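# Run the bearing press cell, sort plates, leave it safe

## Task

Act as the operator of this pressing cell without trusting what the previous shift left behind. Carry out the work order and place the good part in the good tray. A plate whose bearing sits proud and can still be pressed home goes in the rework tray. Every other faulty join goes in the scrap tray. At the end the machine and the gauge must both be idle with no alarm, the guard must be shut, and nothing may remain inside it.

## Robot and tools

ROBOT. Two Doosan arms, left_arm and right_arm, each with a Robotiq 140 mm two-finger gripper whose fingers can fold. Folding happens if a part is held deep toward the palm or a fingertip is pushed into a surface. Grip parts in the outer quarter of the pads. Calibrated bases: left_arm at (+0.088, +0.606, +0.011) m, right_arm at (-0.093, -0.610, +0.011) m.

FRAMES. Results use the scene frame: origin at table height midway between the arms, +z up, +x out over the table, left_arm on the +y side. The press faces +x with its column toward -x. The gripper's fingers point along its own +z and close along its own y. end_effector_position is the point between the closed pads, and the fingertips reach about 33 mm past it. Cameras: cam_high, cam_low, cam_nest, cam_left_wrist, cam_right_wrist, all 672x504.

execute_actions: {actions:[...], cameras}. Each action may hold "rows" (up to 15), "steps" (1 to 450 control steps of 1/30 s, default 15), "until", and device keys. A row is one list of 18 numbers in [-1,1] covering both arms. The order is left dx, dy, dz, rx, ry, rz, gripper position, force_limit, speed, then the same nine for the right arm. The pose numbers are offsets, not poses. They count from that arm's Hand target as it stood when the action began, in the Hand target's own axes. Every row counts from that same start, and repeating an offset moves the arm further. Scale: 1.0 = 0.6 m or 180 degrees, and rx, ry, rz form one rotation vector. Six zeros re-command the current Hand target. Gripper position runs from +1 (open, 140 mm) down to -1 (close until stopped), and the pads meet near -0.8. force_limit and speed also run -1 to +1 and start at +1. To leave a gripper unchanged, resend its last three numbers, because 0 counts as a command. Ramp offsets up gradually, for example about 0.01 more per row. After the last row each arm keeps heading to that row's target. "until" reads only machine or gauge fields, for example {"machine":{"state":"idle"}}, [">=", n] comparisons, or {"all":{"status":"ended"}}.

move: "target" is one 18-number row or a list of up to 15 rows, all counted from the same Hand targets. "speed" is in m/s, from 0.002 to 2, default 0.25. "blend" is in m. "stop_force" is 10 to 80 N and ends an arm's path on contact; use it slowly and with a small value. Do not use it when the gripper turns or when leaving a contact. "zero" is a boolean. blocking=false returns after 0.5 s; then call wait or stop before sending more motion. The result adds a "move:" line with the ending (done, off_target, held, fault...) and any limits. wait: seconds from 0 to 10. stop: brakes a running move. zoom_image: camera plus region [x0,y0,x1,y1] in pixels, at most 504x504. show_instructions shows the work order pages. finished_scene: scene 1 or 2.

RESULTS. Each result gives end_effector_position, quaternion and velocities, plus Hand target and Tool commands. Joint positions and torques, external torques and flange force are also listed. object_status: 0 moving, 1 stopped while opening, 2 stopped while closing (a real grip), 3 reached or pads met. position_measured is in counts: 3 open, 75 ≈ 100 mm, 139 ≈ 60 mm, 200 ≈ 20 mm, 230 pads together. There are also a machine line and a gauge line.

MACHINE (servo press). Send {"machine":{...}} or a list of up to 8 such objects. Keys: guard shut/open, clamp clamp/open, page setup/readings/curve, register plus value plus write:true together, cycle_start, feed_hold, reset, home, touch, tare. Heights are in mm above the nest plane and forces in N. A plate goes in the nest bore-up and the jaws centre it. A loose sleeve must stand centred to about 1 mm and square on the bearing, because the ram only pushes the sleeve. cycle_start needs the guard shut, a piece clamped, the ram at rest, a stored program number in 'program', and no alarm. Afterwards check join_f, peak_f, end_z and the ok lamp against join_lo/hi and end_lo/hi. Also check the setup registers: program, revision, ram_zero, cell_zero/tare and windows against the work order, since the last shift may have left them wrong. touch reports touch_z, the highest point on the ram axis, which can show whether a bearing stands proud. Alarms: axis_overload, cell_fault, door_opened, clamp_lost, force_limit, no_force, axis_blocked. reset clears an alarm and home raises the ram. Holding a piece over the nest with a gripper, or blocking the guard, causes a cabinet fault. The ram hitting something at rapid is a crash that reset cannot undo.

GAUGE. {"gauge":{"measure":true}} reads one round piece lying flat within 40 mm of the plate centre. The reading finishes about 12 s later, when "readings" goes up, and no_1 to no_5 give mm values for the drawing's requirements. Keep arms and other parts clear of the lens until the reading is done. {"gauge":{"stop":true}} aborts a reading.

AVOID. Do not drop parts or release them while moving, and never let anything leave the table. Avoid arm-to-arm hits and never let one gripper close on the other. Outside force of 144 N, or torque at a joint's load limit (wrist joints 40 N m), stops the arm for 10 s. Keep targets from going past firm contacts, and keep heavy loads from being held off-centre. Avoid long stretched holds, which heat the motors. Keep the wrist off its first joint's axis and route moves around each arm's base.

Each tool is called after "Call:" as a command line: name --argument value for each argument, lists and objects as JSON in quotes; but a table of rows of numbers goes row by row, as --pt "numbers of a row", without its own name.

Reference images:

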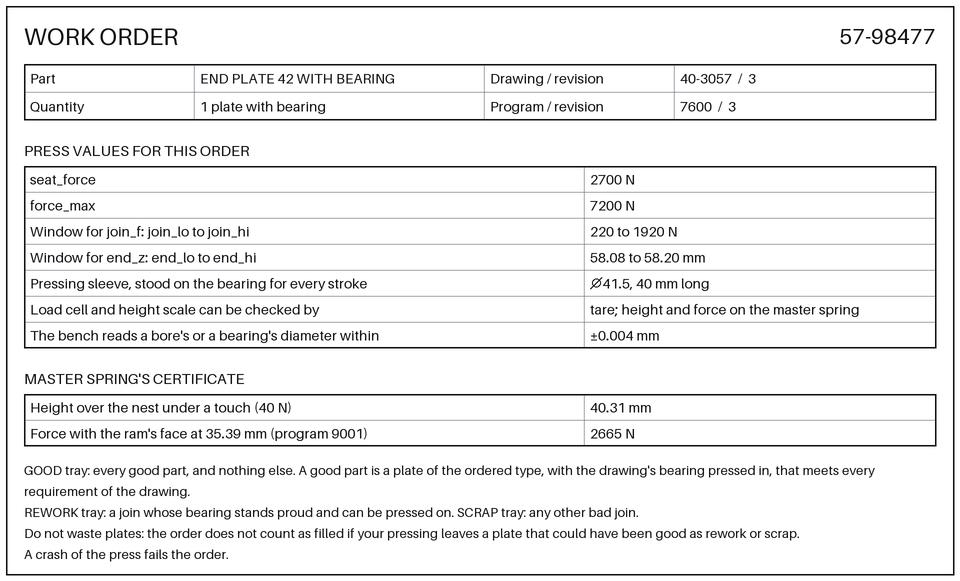

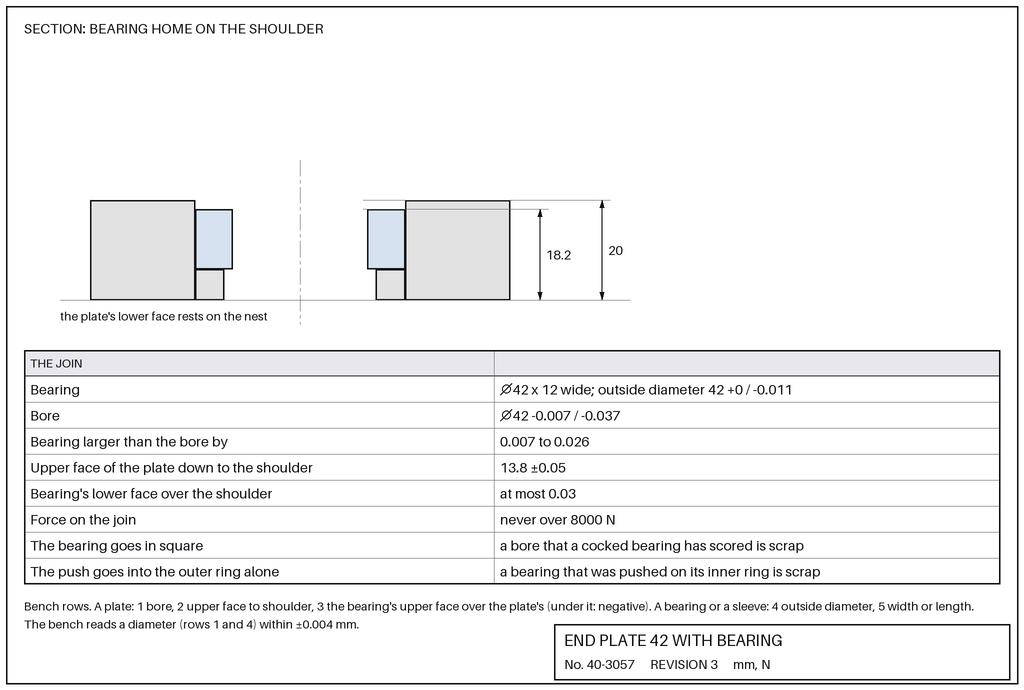

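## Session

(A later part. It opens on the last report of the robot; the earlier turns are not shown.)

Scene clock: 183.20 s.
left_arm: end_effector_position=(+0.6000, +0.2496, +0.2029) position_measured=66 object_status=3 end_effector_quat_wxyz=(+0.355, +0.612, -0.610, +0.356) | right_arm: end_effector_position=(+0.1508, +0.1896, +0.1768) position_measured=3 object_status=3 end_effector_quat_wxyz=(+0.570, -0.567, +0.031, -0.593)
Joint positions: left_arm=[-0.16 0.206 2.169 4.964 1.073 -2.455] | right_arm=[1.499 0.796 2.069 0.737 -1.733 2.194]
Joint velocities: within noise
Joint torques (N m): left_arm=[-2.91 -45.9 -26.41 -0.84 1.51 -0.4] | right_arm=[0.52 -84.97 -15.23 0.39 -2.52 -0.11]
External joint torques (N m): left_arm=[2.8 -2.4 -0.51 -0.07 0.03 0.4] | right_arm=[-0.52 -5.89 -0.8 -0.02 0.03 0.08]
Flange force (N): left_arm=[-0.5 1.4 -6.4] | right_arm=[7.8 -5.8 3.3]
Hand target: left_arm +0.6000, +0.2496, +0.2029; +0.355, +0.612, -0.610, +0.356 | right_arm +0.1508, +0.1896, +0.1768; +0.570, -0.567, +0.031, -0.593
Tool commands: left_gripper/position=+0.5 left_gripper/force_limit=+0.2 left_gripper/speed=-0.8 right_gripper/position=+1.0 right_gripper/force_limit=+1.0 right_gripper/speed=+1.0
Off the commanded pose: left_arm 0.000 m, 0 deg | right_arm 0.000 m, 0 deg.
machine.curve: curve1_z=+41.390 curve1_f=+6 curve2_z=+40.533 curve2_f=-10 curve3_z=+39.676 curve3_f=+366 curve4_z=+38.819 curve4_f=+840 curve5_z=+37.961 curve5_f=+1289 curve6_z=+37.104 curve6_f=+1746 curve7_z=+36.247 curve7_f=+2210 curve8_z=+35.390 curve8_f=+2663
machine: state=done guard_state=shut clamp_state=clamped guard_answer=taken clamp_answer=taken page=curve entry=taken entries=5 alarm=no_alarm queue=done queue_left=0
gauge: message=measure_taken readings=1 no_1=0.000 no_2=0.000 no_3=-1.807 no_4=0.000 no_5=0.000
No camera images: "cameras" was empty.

Call:
execute_actions --actions '[{"machine":[{"register":"program","value":7600,"write":true},{"page":"setup"},{"guard":"open"},{"clamp":"open"}],"steps":210,"until":{"machine":{"clamp_state":"open"}}}]' --cameras '[]'

Call:
move --pt "0.065 0 0.175 0 0 0 0.6 0.2 -0.5 0 0 0 0 0 0 1 1 1" --pt "0.1 0 0.4 0 0 0 0.6 0.2 -0.5 0 0 0 0 0 0 1 1 1" --speed 0.15 --cameras '["cam_left_wrist","cam_low"]'

Call:
execute_actions --actions '[{"rows":[[0,0,0,0,0,0,-1,0.2,-0.9,0,0,0,0,0,0,1,1,1]],"steps":75}]' --cameras '["cam_left_wrist","cam_nest"]'

Scene clock: 187.67 s.
left_arm: end_effector_position=(+0.6000, +0.2496, +0.2029) position_measured=66 object_status=3 end_effector_quat_wxyz=(+0.355, +0.612, -0.610, +0.356) | right_arm: end_effector_position=(+0.1508, +0.1896, +0.1768) position_measured=3 object_status=3 end_effector_quat_wxyz=(+0.570, -0.567, +0.031, -0.593)
Joint positions: left_arm=[-0.16 0.206 2.169 4.964 1.073 -2.455] | right_arm=[1.499 0.796 2.069 0.737 -1.733 2.194]
Joint velocities: within noise
Joint torques (N m): left_arm=[-3.11 -45.84 -26.36 -0.83 1.48 -0.34] | right_arm=[1.03 -85.08 -14.97 0.34 -2.52 -0.09]
External joint torques (N m): left_arm=[3.06 -2.64 -0.62 -0.09 0.06 0.34] | right_arm=[-1.02 -5.97 -1.07 0.03 0.02 0.06]
Flange force (N): left_arm=[-0.2 1.4 -7.1] | right_arm=[7.7 -5.5 4.1]
Hand target: left_arm +0.6000, +0.2496, +0.2029; +0.355, +0.612, -0.610, +0.356 | right_arm +0.1508, +0.1896, +0.1768; +0.570, -0.567, +0.031, -0.593
Tool commands: left_gripper/position=+0.5 left_gripper/force_limit=+0.2 left_gripper/speed=-0.8 right_gripper/position=+1.0 right_gripper/force_limit=+1.0 right_gripper/speed=+1.0
Off the commanded pose: left_arm 0.000 m, 0 deg | right_arm 0.000 m, 0 deg.
machine.setup: program=+7600 ram_zero=+156.669 seat_force=+2700 force_max=+7200 join_lo=+220 join_hi=+1920 end_lo=+58.080 end_hi=+58.200 cell_gain=+0.915 cell_zero=-77 program_revision=+3 program_top=+58.200 stored1_number=+7085 stored1_revision=+5 stored2_number=+9001 stored2_revision=+1 stored3_number=+8201 stored3_revision=+2 stored4_number=+8205 stored4_revision=+6 stored5_number=+7600 stored5_revision=+3
machine: state=idle guard_state=open clamp_state=open guard_answer=taken clamp_answer=taken page=setup entry=taken entries=6 alarm=no_alarm queue=running queue_left=0
gauge: message=measure_taken readings=1 no_1=0.000 no_2=0.000 no_3=-1.807 no_4=0.000 no_5=0.000
No camera images: "cameras" was empty.

Scene clock: 189.83 s.
left_arm: end_effector_position=(+0.6006, +0.0115, +0.1362) position_measured=53 object_status=3 end_effector_quat_wxyz=(+0.355, +0.612, -0.610, +0.356) | right_arm: end_effector_position=(+0.1508, +0.1896, +0.1768) position_measured=3 object_status=3 end_effector_quat_wxyz=(+0.570, -0.567, +0.031, -0.593)
Joint positions: left_arm=[-0.558 0.401 2.056 4.62 0.805 -2.381] | right_arm=[1.499 0.796 2.069 0.737 -1.733 2.194]
Joint velocities: within noise
Joint torques (N m): left_arm=[-2.04 -63.08 -23.87 -1.58 1.58 -0.41] | right_arm=[0.66 -84.97 -15.04 0.37 -2.51 -0.09]
External joint torques (N m): left_arm=[2.27 -3.18 -1.08 0.06 0.09 0.41] | right_arm=[-0.62 -6.05 -0.9 0 0.01 0.06]
Flange force (N): left_arm=[1.4 -0.5 -5.7] | right_arm=[7.9 -5.9 3.6]
Hand target: left_arm +0.6006, +0.0114, +0.1361; +0.355, +0.612, -0.610, +0.356 | right_arm +0.1508, +0.1896, +0.1768; +0.570, -0.567, +0.031, -0.593
Off the commanded pose: left_arm 0.000 m, 0 deg | right_arm 0.000 m, 0 deg.
machine.setup: program=+7600 ram_zero=+156.669 seat_force=+2700 force_max=+7200 join_lo=+220 join_hi=+1920 end_lo=+58.080 end_hi=+58.200 cell_gain=+0.915 cell_zero=-77 program_revision=+3 program_top=+58.200 stored1_number=+7085 stored1_revision=+5 stored2_number=+9001 stored2_revision=+1 stored3_number=+8201 stored3_revision=+2 stored4_number=+8205 stored4_revision=+6 stored5_number=+7600 stored5_revision=+3
machine: state=idle guard_state=open clamp_state=open guard_answer=taken clamp_answer=taken page=setup entry=taken entries=6 alarm=no_alarm queue=done queue_left=0
gauge: message=measure_taken readings=1 no_1=0.000 no_2=0.000 no_3=-1.807 no_4=0.000 no_5=0.000
move: done
camera_calibration:
cam_left_wrist: T_world_to_cam=[[-0.999881, -0.00644016, 0.0140031, 0.605804], [-0.0139734, 0.76216, -0.647238, 0.0880805], [-0.0065043, -0.647356, -0.76216, 0.258554], [0, 0, 0, 1]] pos_world=[0.608645, 0.104147, 0.245586]
Images, in order (width x height): cam_low 672x504, cam_left_wrist 672x504.

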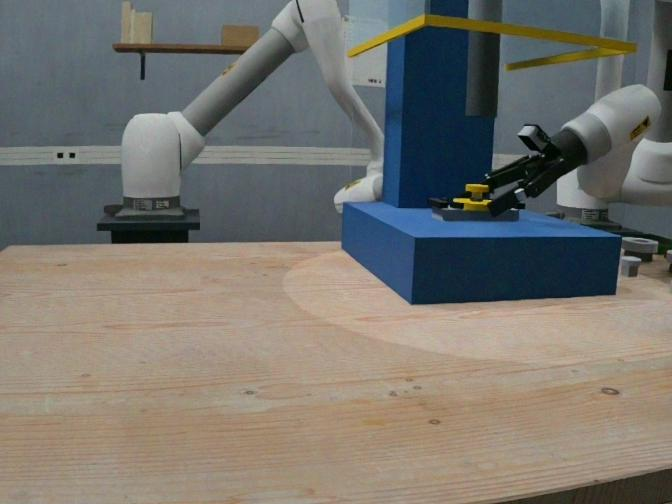

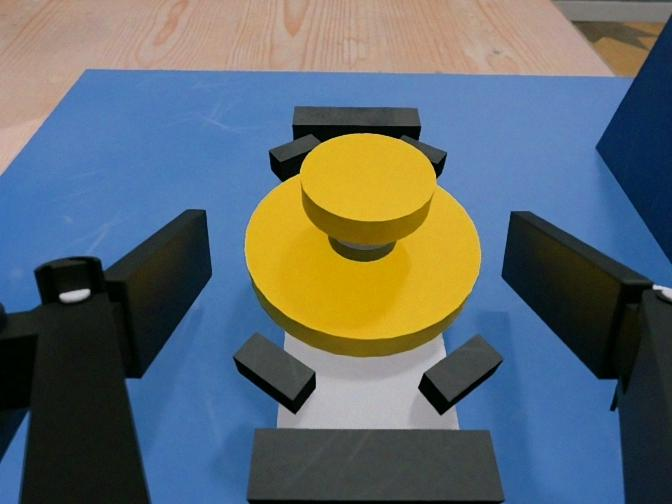

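Scene clock: 192.53 s.
left_arm: end_effector_position=(+0.6007, +0.0114, +0.1361) position_measured=104 object_status=2 end_effector_quat_wxyz=(+0.355, +0.612, -0.610, +0.356) | right_arm: end_effector_position=(+0.1508, +0.1896, +0.1768) position_measured=3 object_status=3 end_effector_quat_wxyz=(+0.570, -0.567, +0.031, -0.593)
Joint positions: left_arm=[-0.558 0.401 2.056 4.62 0.805 -2.381] | right_arm=[1.499 0.796 2.069 0.737 -1.733 2.194]
Joint velocities: within noise
Joint torques (N m): left_arm=[-4.86 -55.64 -23.32 -1.12 -0.13 -0.35] | right_arm=[0.61 -85.65 -15.38 0.32 -2.55 -0.08]
External joint torques (N m): left_arm=[4.82 -9.58 -1.44 -0.39 1.79 0.35] | right_arm=[-0.61 -5.25 -0.7 0.06 0.05 0.05]
Flange force (N): left_arm=[4.5 2.5 -16.9] | right_arm=[7.0 -5.1 3.1]
Hand target: left_arm +0.6006, +0.0114, +0.1361; +0.355, +0.612, -0.610, +0.356 | right_arm +0.1508, +0.1896, +0.1768; +0.570, -0.567, +0.031, -0.593
Off the commanded pose: left_arm 0.000 m, 0 deg | right_arm 0.000 m, 0 deg.
machine.setup: program=+7600 ram_zero=+156.669 seat_force=+2700 force_max=+7200 join_lo=+220 join_hi=+1920 end_lo=+58.080 end_hi=+58.200 cell_gain=+0.915 cell_zero=-77 program_revision=+3 program_top=+58.200 stored1_number=+7085 stored1_revision=+5 stored2_number=+9001 stored2_revision=+1 stored3_number=+8201 stored3_revision=+2 stored4_number=+8205 stored4_revision=+6 stored5_number=+7600 stored5_revision=+3
machine: state=idle guard_state=open clamp_state=open guard_answer=taken clamp_answer=taken page=setup entry=taken entries=6 alarm=no_alarm queue=done queue_left=0
gauge: message=measure_taken readings=1 no_1=0.000 no_2=0.000 no_3=-1.807 no_4=0.000 no_5=0.000
camera_calibration:
cam_left_wrist: T_world_to_cam=[[-0.999881, -0.00644016, 0.0140031, 0.605804], [-0.0139734, 0.76216, -0.647238, 0.0880805], [-0.0065043, -0.647356, -0.76216, 0.258554], [0, 0, 0, 1]] pos_world=[0.608645, 0.104147, 0.245586]
Images, in order (width x height): cam_nest 672x504, cam_left_wrist 672x504.

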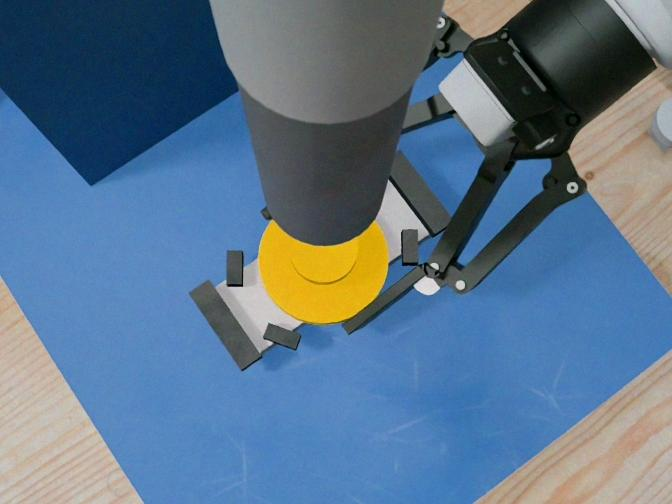

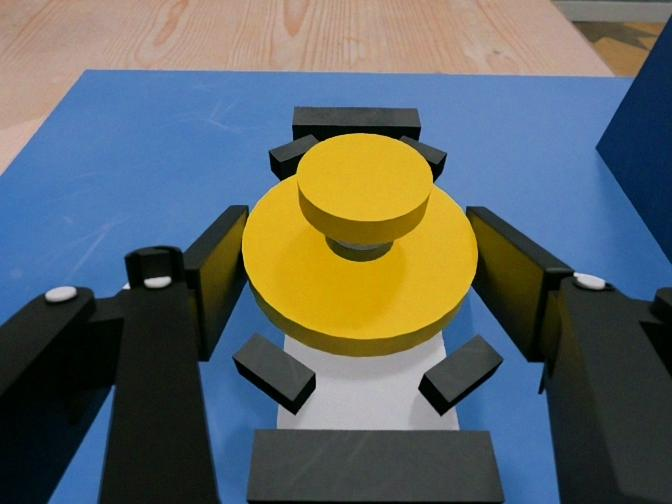

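Call:
move --pt "0.036 0 -0.021 0 0 0 -1 0.2 -0.9 0 0 0 0 0 0 1 1 1" --pt "-0.015 0 -0.376 0 0 0 -1 0.2 -0.9 0 0 0 0 0 0 1 1 1" --pt "-0.392 -0.336 -0.659 0.2887 0 -0.1667 -1 0.2 -0.9 0 0 0 0 0 0 1 1 1" --speed 0.18 --blend 0.01 --cameras '["cam_left_wrist"]'

Scene clock: 197.70 s.
left_arm: end_effector_position=(+0.8008, +0.4720, +0.1276) position_measured=104 object_status=2 end_effector_quat_wxyz=(+0.131, +0.837, -0.222, +0.484) | right_arm: end_effector_position=(+0.1508, +0.1896, +0.1768) position_measured=3 object_status=3 end_effector_quat_wxyz=(+0.570, -0.567, +0.031, -0.593)
Joint positions: left_arm=[-0.015 0.259 2.309 3.945 0.578 -2.044] | right_arm=[1.499 0.796 2.069 0.737 -1.733 2.194]
Joint velocities: within noise
Joint torques (N m): left_arm=[-3.39 -50.45 -25.35 -2.64 3.7 -0.53] | right_arm=[0.86 -85.24 -15.11 0.33 -2.5 -0.02]
External joint torques (N m): left_arm=[3.31 0.96 2.73 0.39 -1.52 0.53] | right_arm=[-0.82 -6.21 -1.07 0.05 -0.01 -0.01]
Flange force (N): left_arm=[-3.9 -3.9 -4.3] | right_arm=[7.9 -6.0 4.0]
Hand target: left_arm +0.8009, +0.4720, +0.1276; +0.131, +0.837, -0.221, +0.484 | right_arm +0.1508, +0.1896, +0.1768; +0.570, -0.567, +0.031, -0.593
Off the commanded pose: left_arm 0.000 m, 0 deg | right_arm 0.000 m, 0 deg.
machine.setup: program=+7600 ram_zero=+156.669 seat_force=+2700 force_max=+7200 join_lo=+220 join_hi=+1920 end_lo=+58.080 end_hi=+58.200 cell_gain=+0.915 cell_zero=-77 program_revision=+3 program_top=+58.200 stored1_number=+7085 stored1_revision=+5 stored2_number=+9001 stored2_revision=+1 stored3_number=+8201 stored3_revision=+2 stored4_number=+8205 stored4_revision=+6 stored5_number=+7600 stored5_revision=+3
machine: state=idle guard_state=open clamp_state=open guard_answer=taken clamp_answer=taken page=setup entry=taken entries=6 alarm=no_alarm queue=done queue_left=0
gauge: message=measure_taken readings=1 no_1=0.000 no_2=0.000 no_3=-1.807 no_4=0.000 no_5=0.000
move: done
camera_calibration:
cam_left_wrist: T_world_to_cam=[[-0.494245, -0.869124, 0.018561, 0.810775], [-0.670261, 0.367387, -0.644807, 0.445845], [0.553598, -0.331134, -0.76412, -0.0461135], [0, 0, 0, 1]] pos_world=[0.725083, 0.525596, 0.237199]
Images, in order (width x height): cam_left_wrist 672x504.

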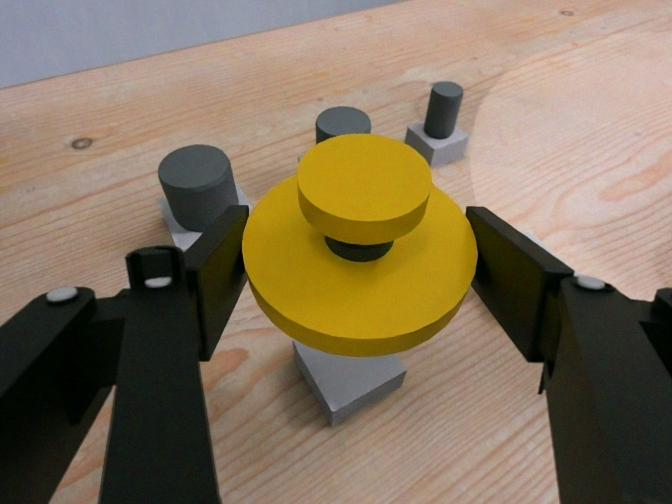

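Call:
move --target '[-0.104,0,0.062,0,0,0,-1,0.2,-0.9,0,0,0,0,0,0,1,1,1]' --speed 0.12 --cameras '[]'

Call:
move --target '[-0.0346,0,0.02,0,0,0,-1,0.2,-0.9,0,0,0,0,0,0,1,1,1]' --speed 0.015 --stop_force 12 --cameras '["cam_left_wrist"]'

Scene clock: 198.90 s.
left_arm: end_effector_position=(+0.8017, +0.4711, +0.0550) position_measured=104 object_status=2 end_effector_quat_wxyz=(+0.131, +0.837, -0.222, +0.484) | right_arm: end_effector_position=(+0.1508, +0.1896, +0.1768) position_measured=3 object_status=3 end_effector_quat_wxyz=(+0.570, -0.567, +0.031, -0.593)
Joint positions: left_arm=[-0.017 0.401 2.334 3.793 0.703 -1.856] | right_arm=[1.499 0.796 2.069 0.737 -1.733 2.194]
Joint velocities: within noise
Joint torques (N m): left_arm=[-2.85 -58.47 -18.92 -1.99 3.88 -0.39] | right_arm=[0.69 -85.18 -14.96 0.36 -2.67 -0.12]
External joint torques (N m): left_arm=[2.74 1.12 2.37 0.17 -1.54 0.39] | right_arm=[-0.69 -5.84 -1.17 0.02 0.17 0.09]
Flange force (N): left_arm=[-2.7 -3.4 -3.6] | right_arm=[7.2 -5.9 4.0]
Hand target: left_arm +0.8017, +0.4711, +0.0549; +0.131, +0.837, -0.221, +0.484 | right_arm +0.1508, +0.1896, +0.1768; +0.570, -0.567, +0.031, -0.593
Off the commanded pose: left_arm 0.000 m, 0 deg | right_arm 0.000 m, 0 deg.
machine.setup: program=+7600 ram_zero=+156.669 seat_force=+2700 force_max=+7200 join_lo=+220 join_hi=+1920 end_lo=+58.080 end_hi=+58.200 cell_gain=+0.915 cell_zero=-77 program_revision=+3 program_top=+58.200 stored1_number=+7085 stored1_revision=+5 stored2_number=+9001 stored2_revision=+1 stored3_number=+8201 stored3_revision=+2 stored4_number=+8205 stored4_revision=+6 stored5_number=+7600 stored5_revision=+3
machine: state=idle guard_state=open clamp_state=open guard_answer=taken clamp_answer=taken page=setup entry=taken entries=6 alarm=no_alarm queue=done queue_left=0
gauge: message=measure_taken readings=1 no_1=0.000 no_2=0.000 no_3=-1.807 no_4=0.000 no_5=0.000
move: done
No camera images: "cameras" was empty.

Scene clock: 201.03 s.
left_arm: end_effector_position=(+0.8018, +0.4710, +0.0375) position_measured=104 object_status=2 end_effector_quat_wxyz=(+0.131, +0.836, -0.221, +0.484) | right_arm: end_effector_position=(+0.1508, +0.1896, +0.1768) position_measured=3 object_status=3 end_effector_quat_wxyz=(+0.570, -0.567, +0.031, -0.593)
Joint positions: left_arm=[-0.017 0.438 2.337 3.765 0.735 -1.82] | right_arm=[1.499 0.796 2.069 0.737 -1.733 2.194]
Joint velocities: within noise
Joint torques (N m): left_arm=[-3.32 -42.1 -11.74 -1.52 -2.2 -0.89] | right_arm=[0.89 -85.41 -15.27 0.38 -2.62 -0.08]
External joint torques (N m): left_arm=[2.98 -17.03 -3.25 -0.14 4.57 0.89] | right_arm=[-0.86 -5.91 -0.9 0 0.11 0.05]
Flange force (N): left_arm=[15.5 0.0 -25.0] | right_arm=[7.8 -5.6 3.9]
Hand target: left_arm +0.8018, +0.4710, +0.0375; +0.131, +0.836, -0.221, +0.484 (not the last commanded pose) | right_arm +0.1508, +0.1896, +0.1768; +0.570, -0.567, +0.031, -0.593
Off the commanded pose: left_arm 0.007 m, 0 deg | right_arm 0.000 m, 0 deg.
machine.setup: program=+7600 ram_zero=+156.669 seat_force=+2700 force_max=+7200 join_lo=+220 join_hi=+1920 end_lo=+58.080 end_hi=+58.200 cell_gain=+0.915 cell_zero=-77 program_revision=+3 program_top=+58.200 stored1_number=+7085 stored1_revision=+5 stored2_number=+9001 stored2_revision=+1 stored3_number=+8201 stored3_revision=+2 stored4_number=+8205 stored4_revision=+6 stored5_number=+7600 stored5_revision=+3
machine: state=idle guard_state=open clamp_state=open guard_answer=taken clamp_answer=taken page=setup entry=taken entries=6 alarm=no_alarm queue=done queue_left=0
gauge: message=measure_taken readings=1 no_1=0.000 no_2=0.000 no_3=-1.807 no_4=0.000 no_5=0.000
move: contact (left_arm)
camera_calibration:
cam_left_wrist: T_world_to_cam=[[-0.494231, -0.869134, 0.0184893, 0.811991], [-0.669876, 0.367195, -0.645317, 0.388718], [0.554077, -0.331321, -0.763691, -0.116193], [0, 0, 0, 1]] pos_world=[0.726084, 0.524496, 0.147097]
Images, in order (width x height): cam_left_wrist 672x504.

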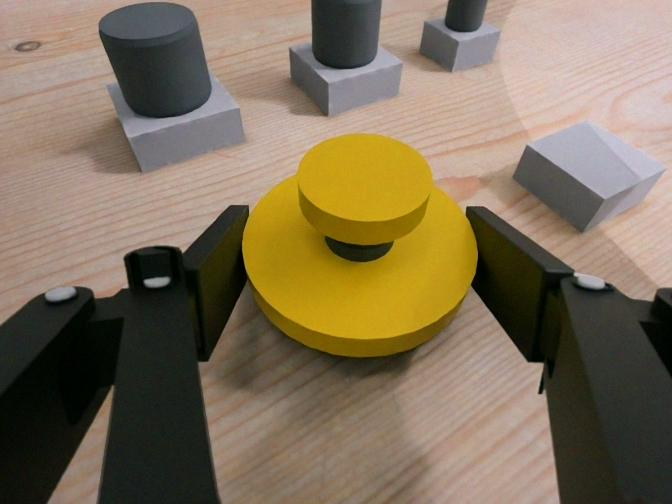

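Call:
execute_actions --actions '[{"rows":[[0,0,0,0,0,0,0.6,0.2,-0.8,0,0,0,0,0,0,1,1,1]],"steps":40}]' --cameras '[]'

Call:
move --pt "0.05 0 -0.2 0 0 0 0.6 0.2 -0.8 0 0 0 0 0 0 1 1 1" --pt "0.124 -0.487 -0.16 -0.174 -0.303 0.303 0.6 0.2 -0.8 0 0 0 0 0 0 1 1 1" --speed 0.2 --cameras '["cam_left_wrist","cam_right_wrist"]'

Scene clock: 202.97 s.
left_arm: end_effector_position=(+0.8018, +0.4709, +0.0375) position_measured=53 object_status=3 end_effector_quat_wxyz=(+0.131, +0.836, -0.222, +0.484) | right_arm: end_effector_position=(+0.1508, +0.1896, +0.1768) position_measured=3 object_status=3 end_effector_quat_wxyz=(+0.570, -0.567, +0.031, -0.593)
Joint positions: left_arm=[-0.017 0.438 2.337 3.765 0.735 -1.82] | right_arm=[1.499 0.796 2.069 0.737 -1.733 2.194]
Joint velocities: within noise
Joint torques (N m): left_arm=[-2.82 -56.22 -14.48 -1.57 2.37 -0.45] | right_arm=[0.8 -85 -14.96 0.3 -2.53 -0.09]
External joint torques (N m): left_arm=[2.6 -3.02 -0.49 -0.09 -0.02 0.45] | right_arm=[-0.77 -6.38 -1.12 0.08 0.02 0.06]
Flange force (N): left_arm=[2.8 -3.4 -6.1] | right_arm=[8.1 -6.3 4.0]
Hand target: left_arm +0.8018, +0.4710, +0.0375; +0.131, +0.836, -0.221, +0.484 | right_arm +0.1508, +0.1896, +0.1768; +0.570, -0.567, +0.031, -0.593
Off the commanded pose: left_arm 0.000 m, 0 deg | right_arm 0.000 m, 0 deg.
machine.setup: program=+7600 ram_zero=+156.669 seat_force=+2700 force_max=+7200 join_lo=+220 join_hi=+1920 end_lo=+58.080 end_hi=+58.200 cell_gain=+0.915 cell_zero=-77 program_revision=+3 program_top=+58.200 stored1_number=+7085 stored1_revision=+5 stored2_number=+9001 stored2_revision=+1 stored3_number=+8201 stored3_revision=+2 stored4_number=+8205 stored4_revision=+6 stored5_number=+7600 stored5_revision=+3
machine: state=idle guard_state=open clamp_state=open guard_answer=taken clamp_answer=taken page=setup entry=taken entries=6 alarm=no_alarm queue=done queue_left=0
gauge: message=measure_taken readings=1 no_1=0.000 no_2=0.000 no_3=-1.807 no_4=0.000 no_5=0.000
No camera images: "cameras" was empty.

Scene clock: 207.77 s.
left_arm: end_effector_position=(+0.9073, +0.7479, +0.1484) position_measured=53 object_status=3 end_effector_quat_wxyz=(+0.001, +0.707, -0.707, +0.000) | right_arm: end_effector_position=(+0.1508, +0.1896, +0.1768) position_measured=3 object_status=3 end_effector_quat_wxyz=(+0.570, -0.567, +0.031, -0.593)
Joint positions: left_arm=[0.168 0.534 1.433 6.282 1.175 -3.01] | right_arm=[1.499 0.796 2.069 0.737 -1.733 2.194]
Joint velocities: within noise
Joint torques (N m): left_arm=[-2.58 -89.01 -38.22 4.21 0.05 -0.42] | right_arm=[0.58 -85.38 -15.11 0.3 -2.56 -0.08]
External joint torques (N m): left_arm=[2.57 -3.89 -1.02 -0.23 -0.04 0.42] | right_arm=[-0.57 -5.56 -1.09 0.08 0.06 0.04]
Flange force (N): left_arm=[-3.0 3.8 -3.3] | right_arm=[6.8 -5.7 3.5]
Hand target: left_arm +0.9073, +0.7479, +0.1484; +0.000, +0.707, -0.708, -0.001 | right_arm +0.1508, +0.1896, +0.1768; +0.570, -0.567, +0.031, -0.593
Off the commanded pose: left_arm 0.000 m, 0 deg | right_arm 0.000 m, 0 deg.
machine.setup: program=+7600 ram_zero=+156.669 seat_force=+2700 force_max=+7200 join_lo=+220 join_hi=+1920 end_lo=+58.080 end_hi=+58.200 cell_gain=+0.915 cell_zero=-77 program_revision=+3 program_top=+58.200 stored1_number=+7085 stored1_revision=+5 stored2_number=+9001 stored2_revision=+1 stored3_number=+8201 stored3_revision=+2 stored4_number=+8205 stored4_revision=+6 stored5_number=+7600 stored5_revision=+3
machine: state=idle guard_state=open clamp_state=open guard_answer=taken clamp_answer=taken page=setup entry=taken entries=6 alarm=no_alarm queue=done queue_left=0
gauge: message=measure_taken readings=1 no_1=0.000 no_2=0.000 no_3=-1.807 no_4=0.000 no_5=0.000
joint sent to its limit (left arm) — joint 4 (forearm roll), upper limit.
move: done
camera_calibration:
cam_left_wrist: T_world_to_cam=[[-0.999912, -0.0125117, 0.00439276, 0.922976], [-0.0102673, 0.940138, 0.34064, -0.744107], [-0.00839177, 0.340565, -0.940184, 0.0358671], [0, 0, 0, 1]] pos_world=[0.915556, 0.698896, 0.28314]
cam_right_wrist: T_world_to_cam=[[0.646714, -0.354468, -0.675362, 0.100745], [-0.510452, 0.456789, -0.728548, 0.122521], [0.566744, 0.815902, 0.114473, -0.121143], [0, 0, 0, 1]] pos_world=[0.0660449, 0.0785851, 0.17117]
Images, in order (width x height): cam_left_wrist 672x504, cam_right_wrist 672x504.

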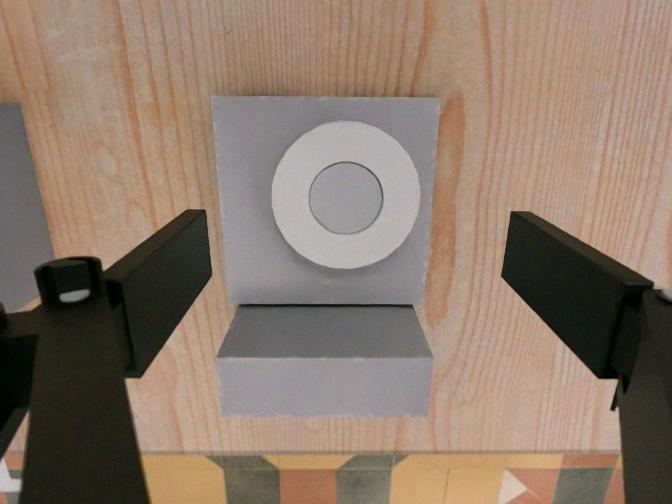

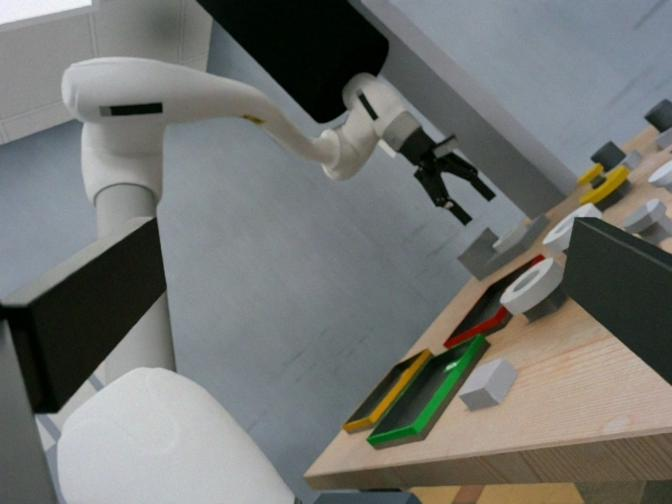

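Call:
move --pt "0.417 0.178 -0.033 0 0 0 0.6 0.2 -0.8 0 0 0 0 0 0 1 1 1" --pt "0.893 0.512 -0.157 0 0.333 0 0.6 0.2 -0.8 0 0 0 0 0 0 1 1 1" --speed 0.25 --cameras '[]'

Call:
move --target '[-0.136,-0.1,-0.327,0.433,0,-0.25,0.6,0.2,-0.8,0,0,0,0,0,0,1,1,1]' --speed 0.25 --cameras '[]'

Scene clock: 218.57 s.
left_arm: end_effector_position=(+0.8818, +0.6923, +0.1497) position_measured=53 object_status=3 end_effector_quat_wxyz=(+0.003, +0.707, -0.708, -0.001) | right_arm: end_effector_position=(+0.1508, +0.1896, +0.1768) position_measured=3 object_status=3 end_effector_quat_wxyz=(+0.570, -0.567, +0.031, -0.593)
Joint positions: left_arm=[0.104 0.487 1.506 6.282 1.155 -3.074] | right_arm=[1.499 0.796 2.069 0.737 -1.733 2.194]
Joint velocities: within noise
Joint torques (N m): left_arm=[-3.17 -127.13 -69.22 4.05 1.09 -0.43] | right_arm=[0.69 -85.32 -14.98 0.3 -2.61 -0.03]
External joint torques (N m): left_arm=[3.44 38.83 30.36 -0.11 -1.08 0.43] | right_arm=[-0.68 -6.1 -1.18 0.08 0.1 0]
External joint torques when the fault began: left_arm=[29.68 103.54 59.95 -3.64 1.95 0.52]
Flange force (N): left_arm=[-3.4 13.8 55.5] | right_arm=[7.5 -6.2 4.0]
Flange force when the fault began (N): left_arm=[-39.6 -13.9 120.5]
Hand target: left_arm +0.8818, +0.6923, +0.1497; +0.003, +0.707, -0.708, -0.001 (not the last commanded pose) | right_arm +0.1508, +0.1896, +0.1768; +0.570, -0.567, +0.031, -0.593
Tool commands: left_gripper/position=+0.6 left_gripper/force_limit=+0.2 left_gripper/speed=-0.796078 right_gripper/position=+1.0 right_gripper/force_limit=+1.0 right_gripper/speed=+1.0
Off the commanded pose: left_arm 0.564 m, 60 deg | right_arm 0.000 m, 0 deg.
FORCE FAULT: contact force on the left arm reached its limit, and that arm stopped for 10 seconds. The contact can be on any part of that arm, not only on its tool. That arm's remaining commands of this call were not run. That arm's target is now where it stood when the stop ended, not its last command. That arm accepts commands again.
machine.setup: program=+7600 ram_zero=+156.669 seat_force=+2700 force_max=+7200 join_lo=+220 join_hi=+1920 end_lo=+58.080 end_hi=+58.200 cell_gain=+0.915 cell_zero=-77 program_revision=+3 program_top=+58.200 stored1_number=+7085 stored1_revision=+5 stored2_number=+9001 stored2_revision=+1 stored3_number=+8201 stored3_revision=+2 stored4_number=+8205 stored4_revision=+6 stored5_number=+7600 stored5_revision=+3
machine: state=idle guard_state=open clamp_state=open guard_answer=taken clamp_answer=taken page=setup entry=taken entries=6 alarm=no_alarm queue=done queue_left=0
gauge: message=measure_taken readings=1 no_1=0.000 no_2=0.000 no_3=-1.807 no_4=0.000 no_5=0.000
move: fault (left_arm); path passed 0 of 2 targets
No camera images: "cameras" was empty.

not run: an earlier result of this reply reported a stop or a fault. Calls in your next reply go to the robot.

Call:
move --pt "0 0 0.05 0 0 0 0.6 0.2 -0.8 0 0 0 0 0 0 1 1 1" --pt "0.27 0.3 0.05 0 0 0 0.6 0.2 -0.8 0 0 0 0 0 0 1 1 1" --speed 0.15 --cameras '["cam_left_wrist","cam_right_wrist"]'

Scene clock: 221.03 s.
left_arm: end_effector_position=(+0.7015, +0.5305, +0.1211) position_measured=53 object_status=3 end_effector_quat_wxyz=(+0.003, +0.707, -0.708, -0.001) | right_arm: end_effector_position=(+0.1508, +0.1896, +0.1768) position_measured=3 object_status=3 end_effector_quat_wxyz=(+0.570, -0.567, +0.031, -0.593)
Joint positions: left_arm=[-0.139 0.252 1.908 6.28 0.988 -3.315] | right_arm=[1.499 0.796 2.069 0.737 -1.733 2.194]
Joint velocities: within noise
Joint torques (N m): left_arm=[-3.05 -58.69 -33.97 3.71 -0.05 -0.42] | right_arm=[0.51 -85.56 -15.13 0.33 -2.52 -0.05]
External joint torques (N m): left_arm=[3 -2.68 -1.4 -0.13 0.05 0.42] | right_arm=[-0.53 -5.59 -1.07 0.06 0.01 0.02]
Flange force (N): left_arm=[-5.6 0.2 -3.9] | right_arm=[6.8 -5.7 3.5]
Hand target: left_arm +0.7014, +0.5305, +0.1211; +0.003, +0.707, -0.708, -0.001 | right_arm +0.1508, +0.1896, +0.1768; +0.570, -0.567, +0.031, -0.593
Off the commanded pose: left_arm 0.000 m, 0 deg | right_arm 0.000 m, 0 deg.
machine.setup: program=+7600 ram_zero=+156.669 seat_force=+2700 force_max=+7200 join_lo=+220 join_hi=+1920 end_lo=+58.080 end_hi=+58.200 cell_gain=+0.915 cell_zero=-77 program_revision=+3 program_top=+58.200 stored1_number=+7085 stored1_revision=+5 stored2_number=+9001 stored2_revision=+1 stored3_number=+8201 stored3_revision=+2 stored4_number=+8205 stored4_revision=+6 stored5_number=+7600 stored5_revision=+3
machine: state=idle guard_state=open clamp_state=open guard_answer=taken clamp_answer=taken page=setup entry=taken entries=6 alarm=no_alarm queue=done queue_left=0
gauge: message=measure_taken readings=1 no_1=0.000 no_2=0.000 no_3=-1.807 no_4=0.000 no_5=0.000
move: done
camera_calibration:
cam_left_wrist: T_world_to_cam=[[-0.999876, -0.0124031, 0.00974967, 0.713854], [-0.00835006, 0.940393, 0.339988, -0.533943], [-0.0133854, 0.339864, -0.940379, 0.0864239], [0, 0, 0, 1]] pos_world=[0.710463, 0.481597, 0.255845]
cam_right_wrist: T_world_to_cam=[[0.646714, -0.354468, -0.675362, 0.100745], [-0.510452, 0.456789, -0.728548, 0.122521], [0.566744, 0.815902, 0.114473, -0.121143], [0, 0, 0, 1]] pos_world=[0.0660449, 0.0785851, 0.17117]
Images, in order (width x height): cam_left_wrist 672x504, cam_right_wrist 672x504.

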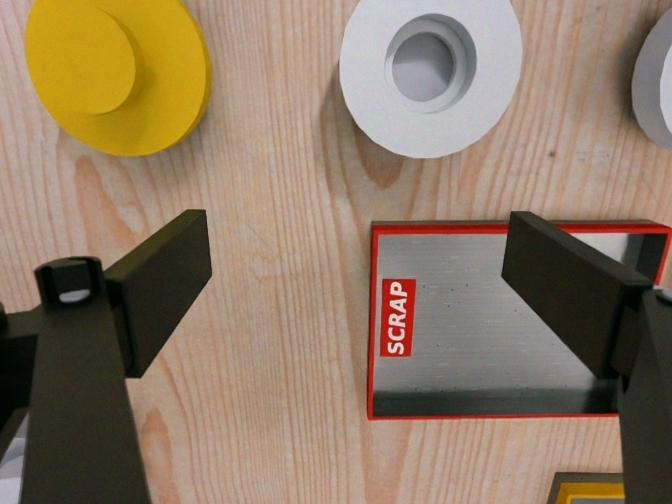

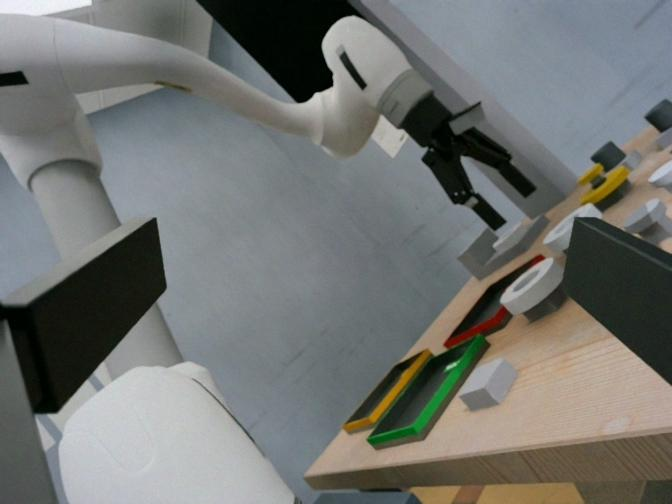

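Call:
move --target '[0.531,0.169,-0.2025,0,0.333,0,0.6,0.2,-0.8,0,0,0,0,0,0,1,1,1]' --speed 0.25 --cameras '[]'

Call:
move --target '[-0.136,-0.1,-0.327,0.433,0,-0.25,0.6,0.2,-0.8,0,0,0,0,0,0,1,1,1]' --speed 0.25 --cameras '[]'

Scene clock: 224.13 s.
left_arm: end_effector_position=(+0.6004, +0.2122, +0.2437) position_measured=53 object_status=3 end_effector_quat_wxyz=(+0.356, +0.613, -0.612, +0.352) | right_arm: end_effector_position=(+0.1508, +0.1896, +0.1768) position_measured=3 object_status=3 end_effector_quat_wxyz=(+0.570, -0.567, +0.031, -0.593)
Joint positions: left_arm=[-0.231 0.163 2.12 4.981 1.05 -2.579] | right_arm=[1.499 0.796 2.069 0.737 -1.733 2.194]
Joint velocities: within noise
Joint torques (N m): left_arm=[-2.94 -44.53 -29.36 -0.9 1.29 -0.57] | right_arm=[1.06 -85.07 -15.35 0.29 -2.56 -0.05]
External joint torques (N m): left_arm=[2.73 -2.09 -0.66 0 0.01 0.57] | right_arm=[-1 -6.43 -0.85 0.08 0.05 0.01]
Flange force (N): left_arm=[-1.3 0.6 -5.8] | right_arm=[8.7 -6.0 4.0]
Hand target: left_arm +0.6004, +0.2122, +0.2437; +0.356, +0.613, -0.612, +0.352 | right_arm +0.1508, +0.1896, +0.1768; +0.570, -0.567, +0.031, -0.593
Off the commanded pose: left_arm 0.000 m, 0 deg | right_arm 0.000 m, 0 deg.
machine.setup: program=+7600 ram_zero=+156.669 seat_force=+2700 force_max=+7200 join_lo=+220 join_hi=+1920 end_lo=+58.080 end_hi=+58.200 cell_gain=+0.915 cell_zero=-77 program_revision=+3 program_top=+58.200 stored1_number=+7085 stored1_revision=+5 stored2_number=+9001 stored2_revision=+1 stored3_number=+8201 stored3_revision=+2 stored4_number=+8205 stored4_revision=+6 stored5_number=+7600 stored5_revision=+3
machine: state=idle guard_state=open clamp_state=open guard_answer=taken clamp_answer=taken page=setup entry=taken entries=6 alarm=no_alarm queue=done queue_left=0
gauge: message=measure_taken readings=1 no_1=0.000 no_2=0.000 no_3=-1.807 no_4=0.000 no_5=0.000
move: done
No camera images: "cameras" was empty.

Scene clock: 228.40 s.
left_arm: end_effector_position=(+0.6608, +0.4229, +0.2707) position_measured=53 object_status=3 end_effector_quat_wxyz=(+0.001, +0.868, +0.000, +0.497) | right_arm: end_effector_position=(+0.1508, +0.1896, +0.1768) position_measured=3 object_status=3 end_effector_quat_wxyz=(+0.570, -0.567, +0.031, -0.593)
Joint positions: left_arm=[-0.632 -0.178 2.391 4.715 -0.564 -3.525] | right_arm=[1.499 0.796 2.069 0.737 -1.733 2.194]
Joint velocities: within noise
Joint torques (N m): left_arm=[-2.62 -12.44 -32.72 1.29 -0.94 -0.41] | right_arm=[0.52 -85.37 -15.26 0.38 -2.52 -0.05]
External joint torques (N m): left_arm=[2.58 -2.36 -0.63 -0.09 0.04 0.41] | right_arm=[-0.51 -5.98 -0.93 0.01 0.01 0.01]
Flange force (N): left_arm=[6.2 -8.1 -2.1] | right_arm=[7.7 -6.0 3.5]
Hand target: left_arm +0.6608, +0.4229, +0.2707; +0.001, +0.868, +0.000, +0.497 | right_arm +0.1508, +0.1896, +0.1768; +0.570, -0.567, +0.031, -0.593
Off the commanded pose: left_arm 0.000 m, 0 deg | right_arm 0.000 m, 0 deg.
machine.setup: program=+7600 ram_zero=+156.669 seat_force=+2700 force_max=+7200 join_lo=+220 join_hi=+1920 end_lo=+58.080 end_hi=+58.200 cell_gain=+0.915 cell_zero=-77 program_revision=+3 program_top=+58.200 stored1_number=+7085 stored1_revision=+5 stored2_number=+9001 stored2_revision=+1 stored3_number=+8201 stored3_revision=+2 stored4_number=+8205 stored4_revision=+6 stored5_number=+7600 stored5_revision=+3
machine: state=idle guard_state=open clamp_state=open guard_answer=taken clamp_answer=taken page=setup entry=taken entries=6 alarm=no_alarm queue=done queue_left=0
gauge: message=measure_taken readings=1 no_1=0.000 no_2=0.000 no_3=-1.807 no_4=0.000 no_5=0.000
move: done
No camera images: "cameras" was empty.

Call:
move --target '[0.039,0,-0.0225,-0.087,-0.3257,0.151,0.6,0.2,-0.8,0,0,0,0,0,0,1,1,1]' --speed 0.25 --cameras '[]'

Call:
move --target '[0.088,0.353,0.092,-0.174,0.302,0.301,0.6,0.2,-0.8,0,0,0,0,0,0,1,1,1]' --speed 0.25 --cameras '[]'

Call:
move --target '[-0.136,-0.1,-0.327,0.433,0,-0.25,0.6,0.2,-0.8,0,0,0,0,0,0,1,1,1]' --speed 0.25 --cameras '[]'

Scene clock: 231.47 s.
left_arm: end_effector_position=(+0.6610, +0.4229, +0.2977) position_measured=53 object_status=3 end_effector_quat_wxyz=(+0.001, +0.966, -0.259, -0.003) | right_arm: end_effector_position=(+0.1508, +0.1896, +0.1768) position_measured=3 object_status=3 end_effector_quat_wxyz=(+0.570, -0.567, +0.031, -0.593)
Joint positions: left_arm=[-0.327 0.104 1.738 3.139 -1.306 -1.411] | right_arm=[1.499 0.796 2.069 0.737 -1.733 2.194]
Joint velocities: within noise
Joint torques (N m): left_arm=[-3.02 -50.98 -40.9 -4.05 0.04 -0.47] | right_arm=[0.76 -85.31 -15.03 0.33 -2.63 -0.08]
External joint torques (N m): left_arm=[2.71 -0.06 0.1 -0.16 -0.01 0.47] | right_arm=[-0.75 -6.1 -1.19 0.05 0.12 0.05]
Flange force (N): left_arm=[-1.1 -5.1 0.1] | right_arm=[7.5 -6.1 4.1]
Hand target: left_arm +0.6610, +0.4229, +0.2977; +0.001, +0.966, -0.259, -0.003 | right_arm +0.1508, +0.1896, +0.1768; +0.570, -0.567, +0.031, -0.593
Off the commanded pose: left_arm 0.000 m, 0 deg | right_arm 0.000 m, 0 deg.
machine.setup: program=+7600 ram_zero=+156.669 seat_force=+2700 force_max=+7200 join_lo=+220 join_hi=+1920 end_lo=+58.080 end_hi=+58.200 cell_gain=+0.915 cell_zero=-77 program_revision=+3 program_top=+58.200 stored1_number=+7085 stored1_revision=+5 stored2_number=+9001 stored2_revision=+1 stored3_number=+8201 stored3_revision=+2 stored4_number=+8205 stored4_revision=+6 stored5_number=+7600 stored5_revision=+3
machine: state=idle guard_state=open clamp_state=open guard_answer=taken clamp_answer=taken page=setup entry=taken entries=6 alarm=no_alarm queue=done queue_left=0
gauge: message=measure_taken readings=1 no_1=0.000 no_2=0.000 no_3=-1.807 no_4=0.000 no_5=0.000
move: done
No camera images: "cameras" was empty.

Scene clock: 234.93 s.
left_arm: end_effector_position=(+0.6002, +0.2131, +0.2429) position_measured=53 object_status=3 end_effector_quat_wxyz=(+0.356, +0.613, -0.611, +0.352) | right_arm: end_effector_position=(+0.1508, +0.1896, +0.1768) position_measured=3 object_status=3 end_effector_quat_wxyz=(+0.570, -0.567, +0.031, -0.593)
Joint positions: left_arm=[-0.229 0.164 2.122 1.837 -1.051 0.566] | right_arm=[1.499 0.796 2.069 0.737 -1.733 2.194]
Joint velocities: within noise
Joint torques (N m): left_arm=[-2.78 -49.56 -34.84 -2.63 -1.36 -0.35] | right_arm=[1.01 -85.62 -15.15 0.35 -2.6 -0.05]
External joint torques (N m): left_arm=[3.11 -3.56 -0.73 -0.03 0.05 0.35] | right_arm=[-1.02 -5.39 -0.93 0.03 0.1 0.02]
Flange force (N): left_arm=[0.3 2.3 -7.8] | right_arm=[7.1 -4.9 3.9]
Hand target: left_arm +0.6002, +0.2131, +0.2429; +0.356, +0.613, -0.611, +0.352 | right_arm +0.1508, +0.1896, +0.1768; +0.570, -0.567, +0.031, -0.593
Off the commanded pose: left_arm 0.000 m, 0 deg | right_arm 0.000 m, 0 deg.
machine.setup: program=+7600 ram_zero=+156.669 seat_force=+2700 force_max=+7200 join_lo=+220 join_hi=+1920 end_lo=+58.080 end_hi=+58.200 cell_gain=+0.915 cell_zero=-77 program_revision=+3 program_top=+58.200 stored1_number=+7085 stored1_revision=+5 stored2_number=+9001 stored2_revision=+1 stored3_number=+8201 stored3_revision=+2 stored4_number=+8205 stored4_revision=+6 stored5_number=+7600 stored5_revision=+3
machine: state=idle guard_state=open clamp_state=open guard_answer=taken clamp_answer=taken page=setup entry=taken entries=6 alarm=no_alarm queue=done queue_left=0
gauge: message=measure_taken readings=1 no_1=0.000 no_2=0.000 no_3=-1.807 no_4=0.000 no_5=0.000
move: done
No camera images: "cameras" was empty.

Scene clock: 239.23 s.
left_arm: end_effector_position=(+0.6604, +0.4239, +0.2695) position_measured=53 object_status=3 end_effector_quat_wxyz=(+0.001, +0.868, +0.000, +0.497) | right_arm: end_effector_position=(+0.1508, +0.1896, +0.1768) position_measured=3 object_status=3 end_effector_quat_wxyz=(+0.570, -0.567, +0.031, -0.593)
Joint positions: left_arm=[-0.63 -0.178 2.394 1.578 0.563 -0.39] | right_arm=[1.499 0.796 2.069 0.737 -1.733 2.194]
Joint velocities: within noise
Joint torques (N m): left_arm=[-3.43 -17.79 -37.9 1.13 0.92 -0.37] | right_arm=[0.91 -85.28 -15.01 0.42 -2.53 -0.02]
External joint torques (N m): left_arm=[3.31 -2.3 -0.67 0.06 -0.02 0.37] | right_arm=[-0.93 -5.47 -1.04 -0.04 0.03 -0.01]
Flange force (N): left_arm=[6.4 -9.8 -0.2] | right_arm=[7.0 -5.1 4.0]
Hand target: left_arm +0.6604, +0.4239, +0.2695; +0.001, +0.868, +0.000, +0.497 | right_arm +0.1508, +0.1896, +0.1768; +0.570, -0.567, +0.031, -0.593
Off the commanded pose: left_arm 0.000 m, 0 deg | right_arm 0.000 m, 0 deg.
machine.setup: program=+7600 ram_zero=+156.669 seat_force=+2700 force_max=+7200 join_lo=+220 join_hi=+1920 end_lo=+58.080 end_hi=+58.200 cell_gain=+0.915 cell_zero=-77 program_revision=+3 program_top=+58.200 stored1_number=+7085 stored1_revision=+5 stored2_number=+9001 stored2_revision=+1 stored3_number=+8201 stored3_revision=+2 stored4_number=+8205 stored4_revision=+6 stored5_number=+7600 stored5_revision=+3
machine: state=idle guard_state=open clamp_state=open guard_answer=taken clamp_answer=taken page=setup entry=taken entries=6 alarm=no_alarm queue=done queue_left=0
gauge: message=measure_taken readings=1 no_1=0.000 no_2=0.000 no_3=-1.807 no_4=0.000 no_5=0.000
move: done
No camera images: "cameras" was empty.

Call:
move --target '[-0.112,-0.21,0.237,-0.26,-0.26,0.449,0.6,0.2,-0.8,0,0,0,0,0,0,1,1,1]' --speed 0.25 --cameras '[]'

Call:
move --target '[-0.328,-0.263,0.033,0,0,0,0.6,0.2,-0.8,0,0,0,0,0,0,1,1,1]' --speed 0.15 --cameras '["cam_left_wrist","cam_right_wrist"]'

Scene clock: 243.90 s.
left_arm: end_effector_position=(+0.7492, +0.5495, +0.1394) position_measured=53 object_status=3 end_effector_quat_wxyz=(+0.004, +0.707, -0.707, -0.002) | right_arm: end_effector_position=(+0.1508, +0.1896, +0.1768) position_measured=3 object_status=3 end_effector_quat_wxyz=(+0.570, -0.567, +0.031, -0.593)
Joint positions: left_arm=[-0.097 0.301 1.802 -0.005 1.046 3.008] | right_arm=[1.499 0.796 2.069 0.737 -1.733 2.194]
Joint velocities: within noise
Joint torques (N m): left_arm=[-2.45 -65.17 -35.68 3.8 -0.03 -0.38] | right_arm=[0.48 -84.92 -15.24 0.34 -2.51 -0.08]
External joint torques (N m): left_arm=[2.31 -2.28 -0.85 -0.11 0.04 0.38] | right_arm=[-0.44 -6.31 -0.7 0.03 0.01 0.05]
Flange force (N): left_arm=[-4.1 1.0 -2.8] | right_arm=[8.5 -6.3 3.2]
Hand target: left_arm +0.7492, +0.5495, +0.1394; +0.004, +0.707, -0.707, -0.002 | right_arm +0.1508, +0.1896, +0.1768; +0.570, -0.567, +0.031, -0.593
Off the commanded pose: left_arm 0.000 m, 0 deg | right_arm 0.000 m, 0 deg.
machine.setup: program=+7600 ram_zero=+156.669 seat_force=+2700 force_max=+7200 join_lo=+220 join_hi=+1920 end_lo=+58.080 end_hi=+58.200 cell_gain=+0.915 cell_zero=-77 program_revision=+3 program_top=+58.200 stored1_number=+7085 stored1_revision=+5 stored2_number=+9001 stored2_revision=+1 stored3_number=+8201 stored3_revision=+2 stored4_number=+8205 stored4_revision=+6 stored5_number=+7600 stored5_revision=+3
machine: state=idle guard_state=open clamp_state=open guard_answer=taken clamp_answer=taken page=setup entry=taken entries=6 alarm=no_alarm queue=done queue_left=0
gauge: message=measure_taken readings=1 no_1=0.000 no_2=0.000 no_3=-1.807 no_4=0.000 no_5=0.000
move: done; limits=paced
No camera images: "cameras" was empty.

Scene clock: 246.07 s.
left_arm: end_effector_position=(+0.9067, +0.7464, +0.1178) position_measured=53 object_status=3 end_effector_quat_wxyz=(+0.004, +0.707, -0.707, -0.002) | right_arm: end_effector_position=(+0.1508, +0.1896, +0.1768) position_measured=3 object_status=3 end_effector_quat_wxyz=(+0.570, -0.567, +0.031, -0.593)
Joint positions: left_arm=[0.167 0.557 1.456 -0.002 1.137 3.271] | right_arm=[1.499 0.796 2.069 0.737 -1.733 2.194]
Joint velocities: within noise
Joint torques (N m): left_arm=[-3.03 -90.76 -38.13 3.8 0.03 -0.47] | right_arm=[0.85 -85.27 -15.03 0.37 -2.52 -0.07]
External joint torques (N m): left_arm=[2.91 -2.37 0.01 0.08 0 0.47] | right_arm=[-0.89 -5.25 -0.96 0.01 0.04 0.03]
Flange force (N): left_arm=[-3.4 4.0 -1.6] | right_arm=[6.8 -4.9 3.7]
Hand target: left_arm +0.9067, +0.7464, +0.1177; +0.004, +0.707, -0.707, -0.002 | right_arm +0.1508, +0.1896, +0.1768; +0.570, -0.567, +0.031, -0.593
Off the commanded pose: left_arm 0.000 m, 0 deg | right_arm 0.000 m, 0 deg.
machine.setup: program=+7600 ram_zero=+156.669 seat_force=+2700 force_max=+7200 join_lo=+220 join_hi=+1920 end_lo=+58.080 end_hi=+58.200 cell_gain=+0.915 cell_zero=-77 program_revision=+3 program_top=+58.200 stored1_number=+7085 stored1_revision=+5 stored2_number=+9001 stored2_revision=+1 stored3_number=+8201 stored3_revision=+2 stored4_number=+8205 stored4_revision=+6 stored5_number=+7600 stored5_revision=+3
machine: state=idle guard_state=open clamp_state=open guard_answer=taken clamp_answer=taken page=setup entry=taken entries=6 alarm=no_alarm queue=done queue_left=0
gauge: message=measure_taken readings=1 no_1=0.000 no_2=0.000 no_3=-1.807 no_4=0.000 no_5=0.000
move: done
camera_calibration:
cam_left_wrist: T_world_to_cam=[[-0.999828, -0.0143025, 0.0118435, 0.92289], [-0.00944238, 0.940756, 0.338952, -0.733219], [-0.0159897, 0.338782, -0.940729, 0.0158917], [0, 0, 0, 1]] pos_world=[0.916061, 0.697596, 0.252545]
cam_right_wrist: T_world_to_cam=[[0.646714, -0.354468, -0.675362, 0.100745], [-0.510452, 0.456789, -0.728548, 0.122521], [0.566744, 0.815902, 0.114473, -0.121143], [0, 0, 0, 1]] pos_world=[0.0660449, 0.0785851, 0.17117]
Images, in order (width x height): cam_left_wrist 672x504, cam_right_wrist 672x504.

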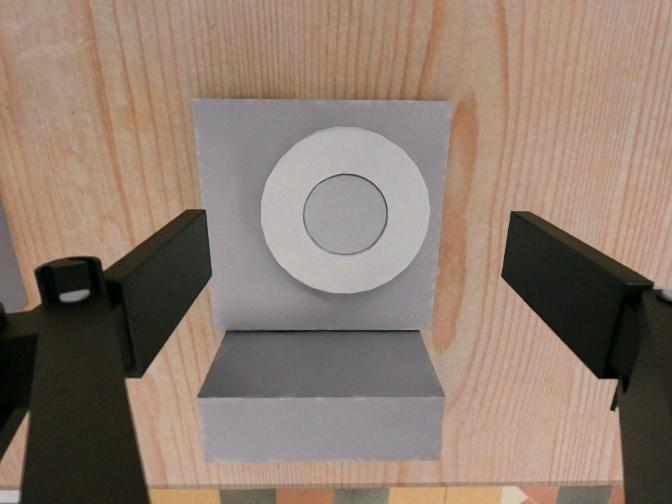

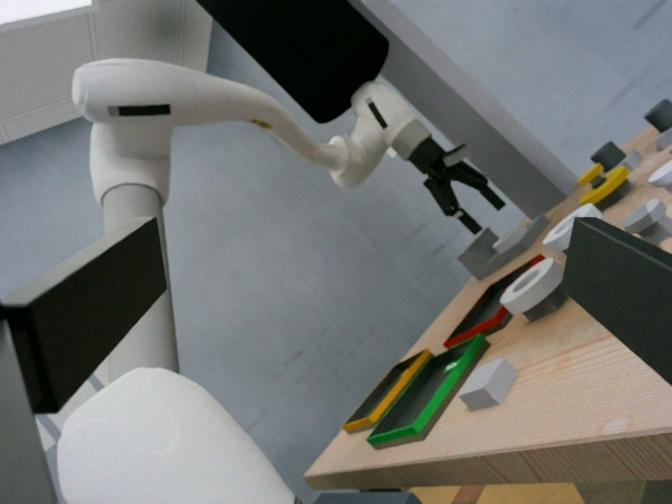

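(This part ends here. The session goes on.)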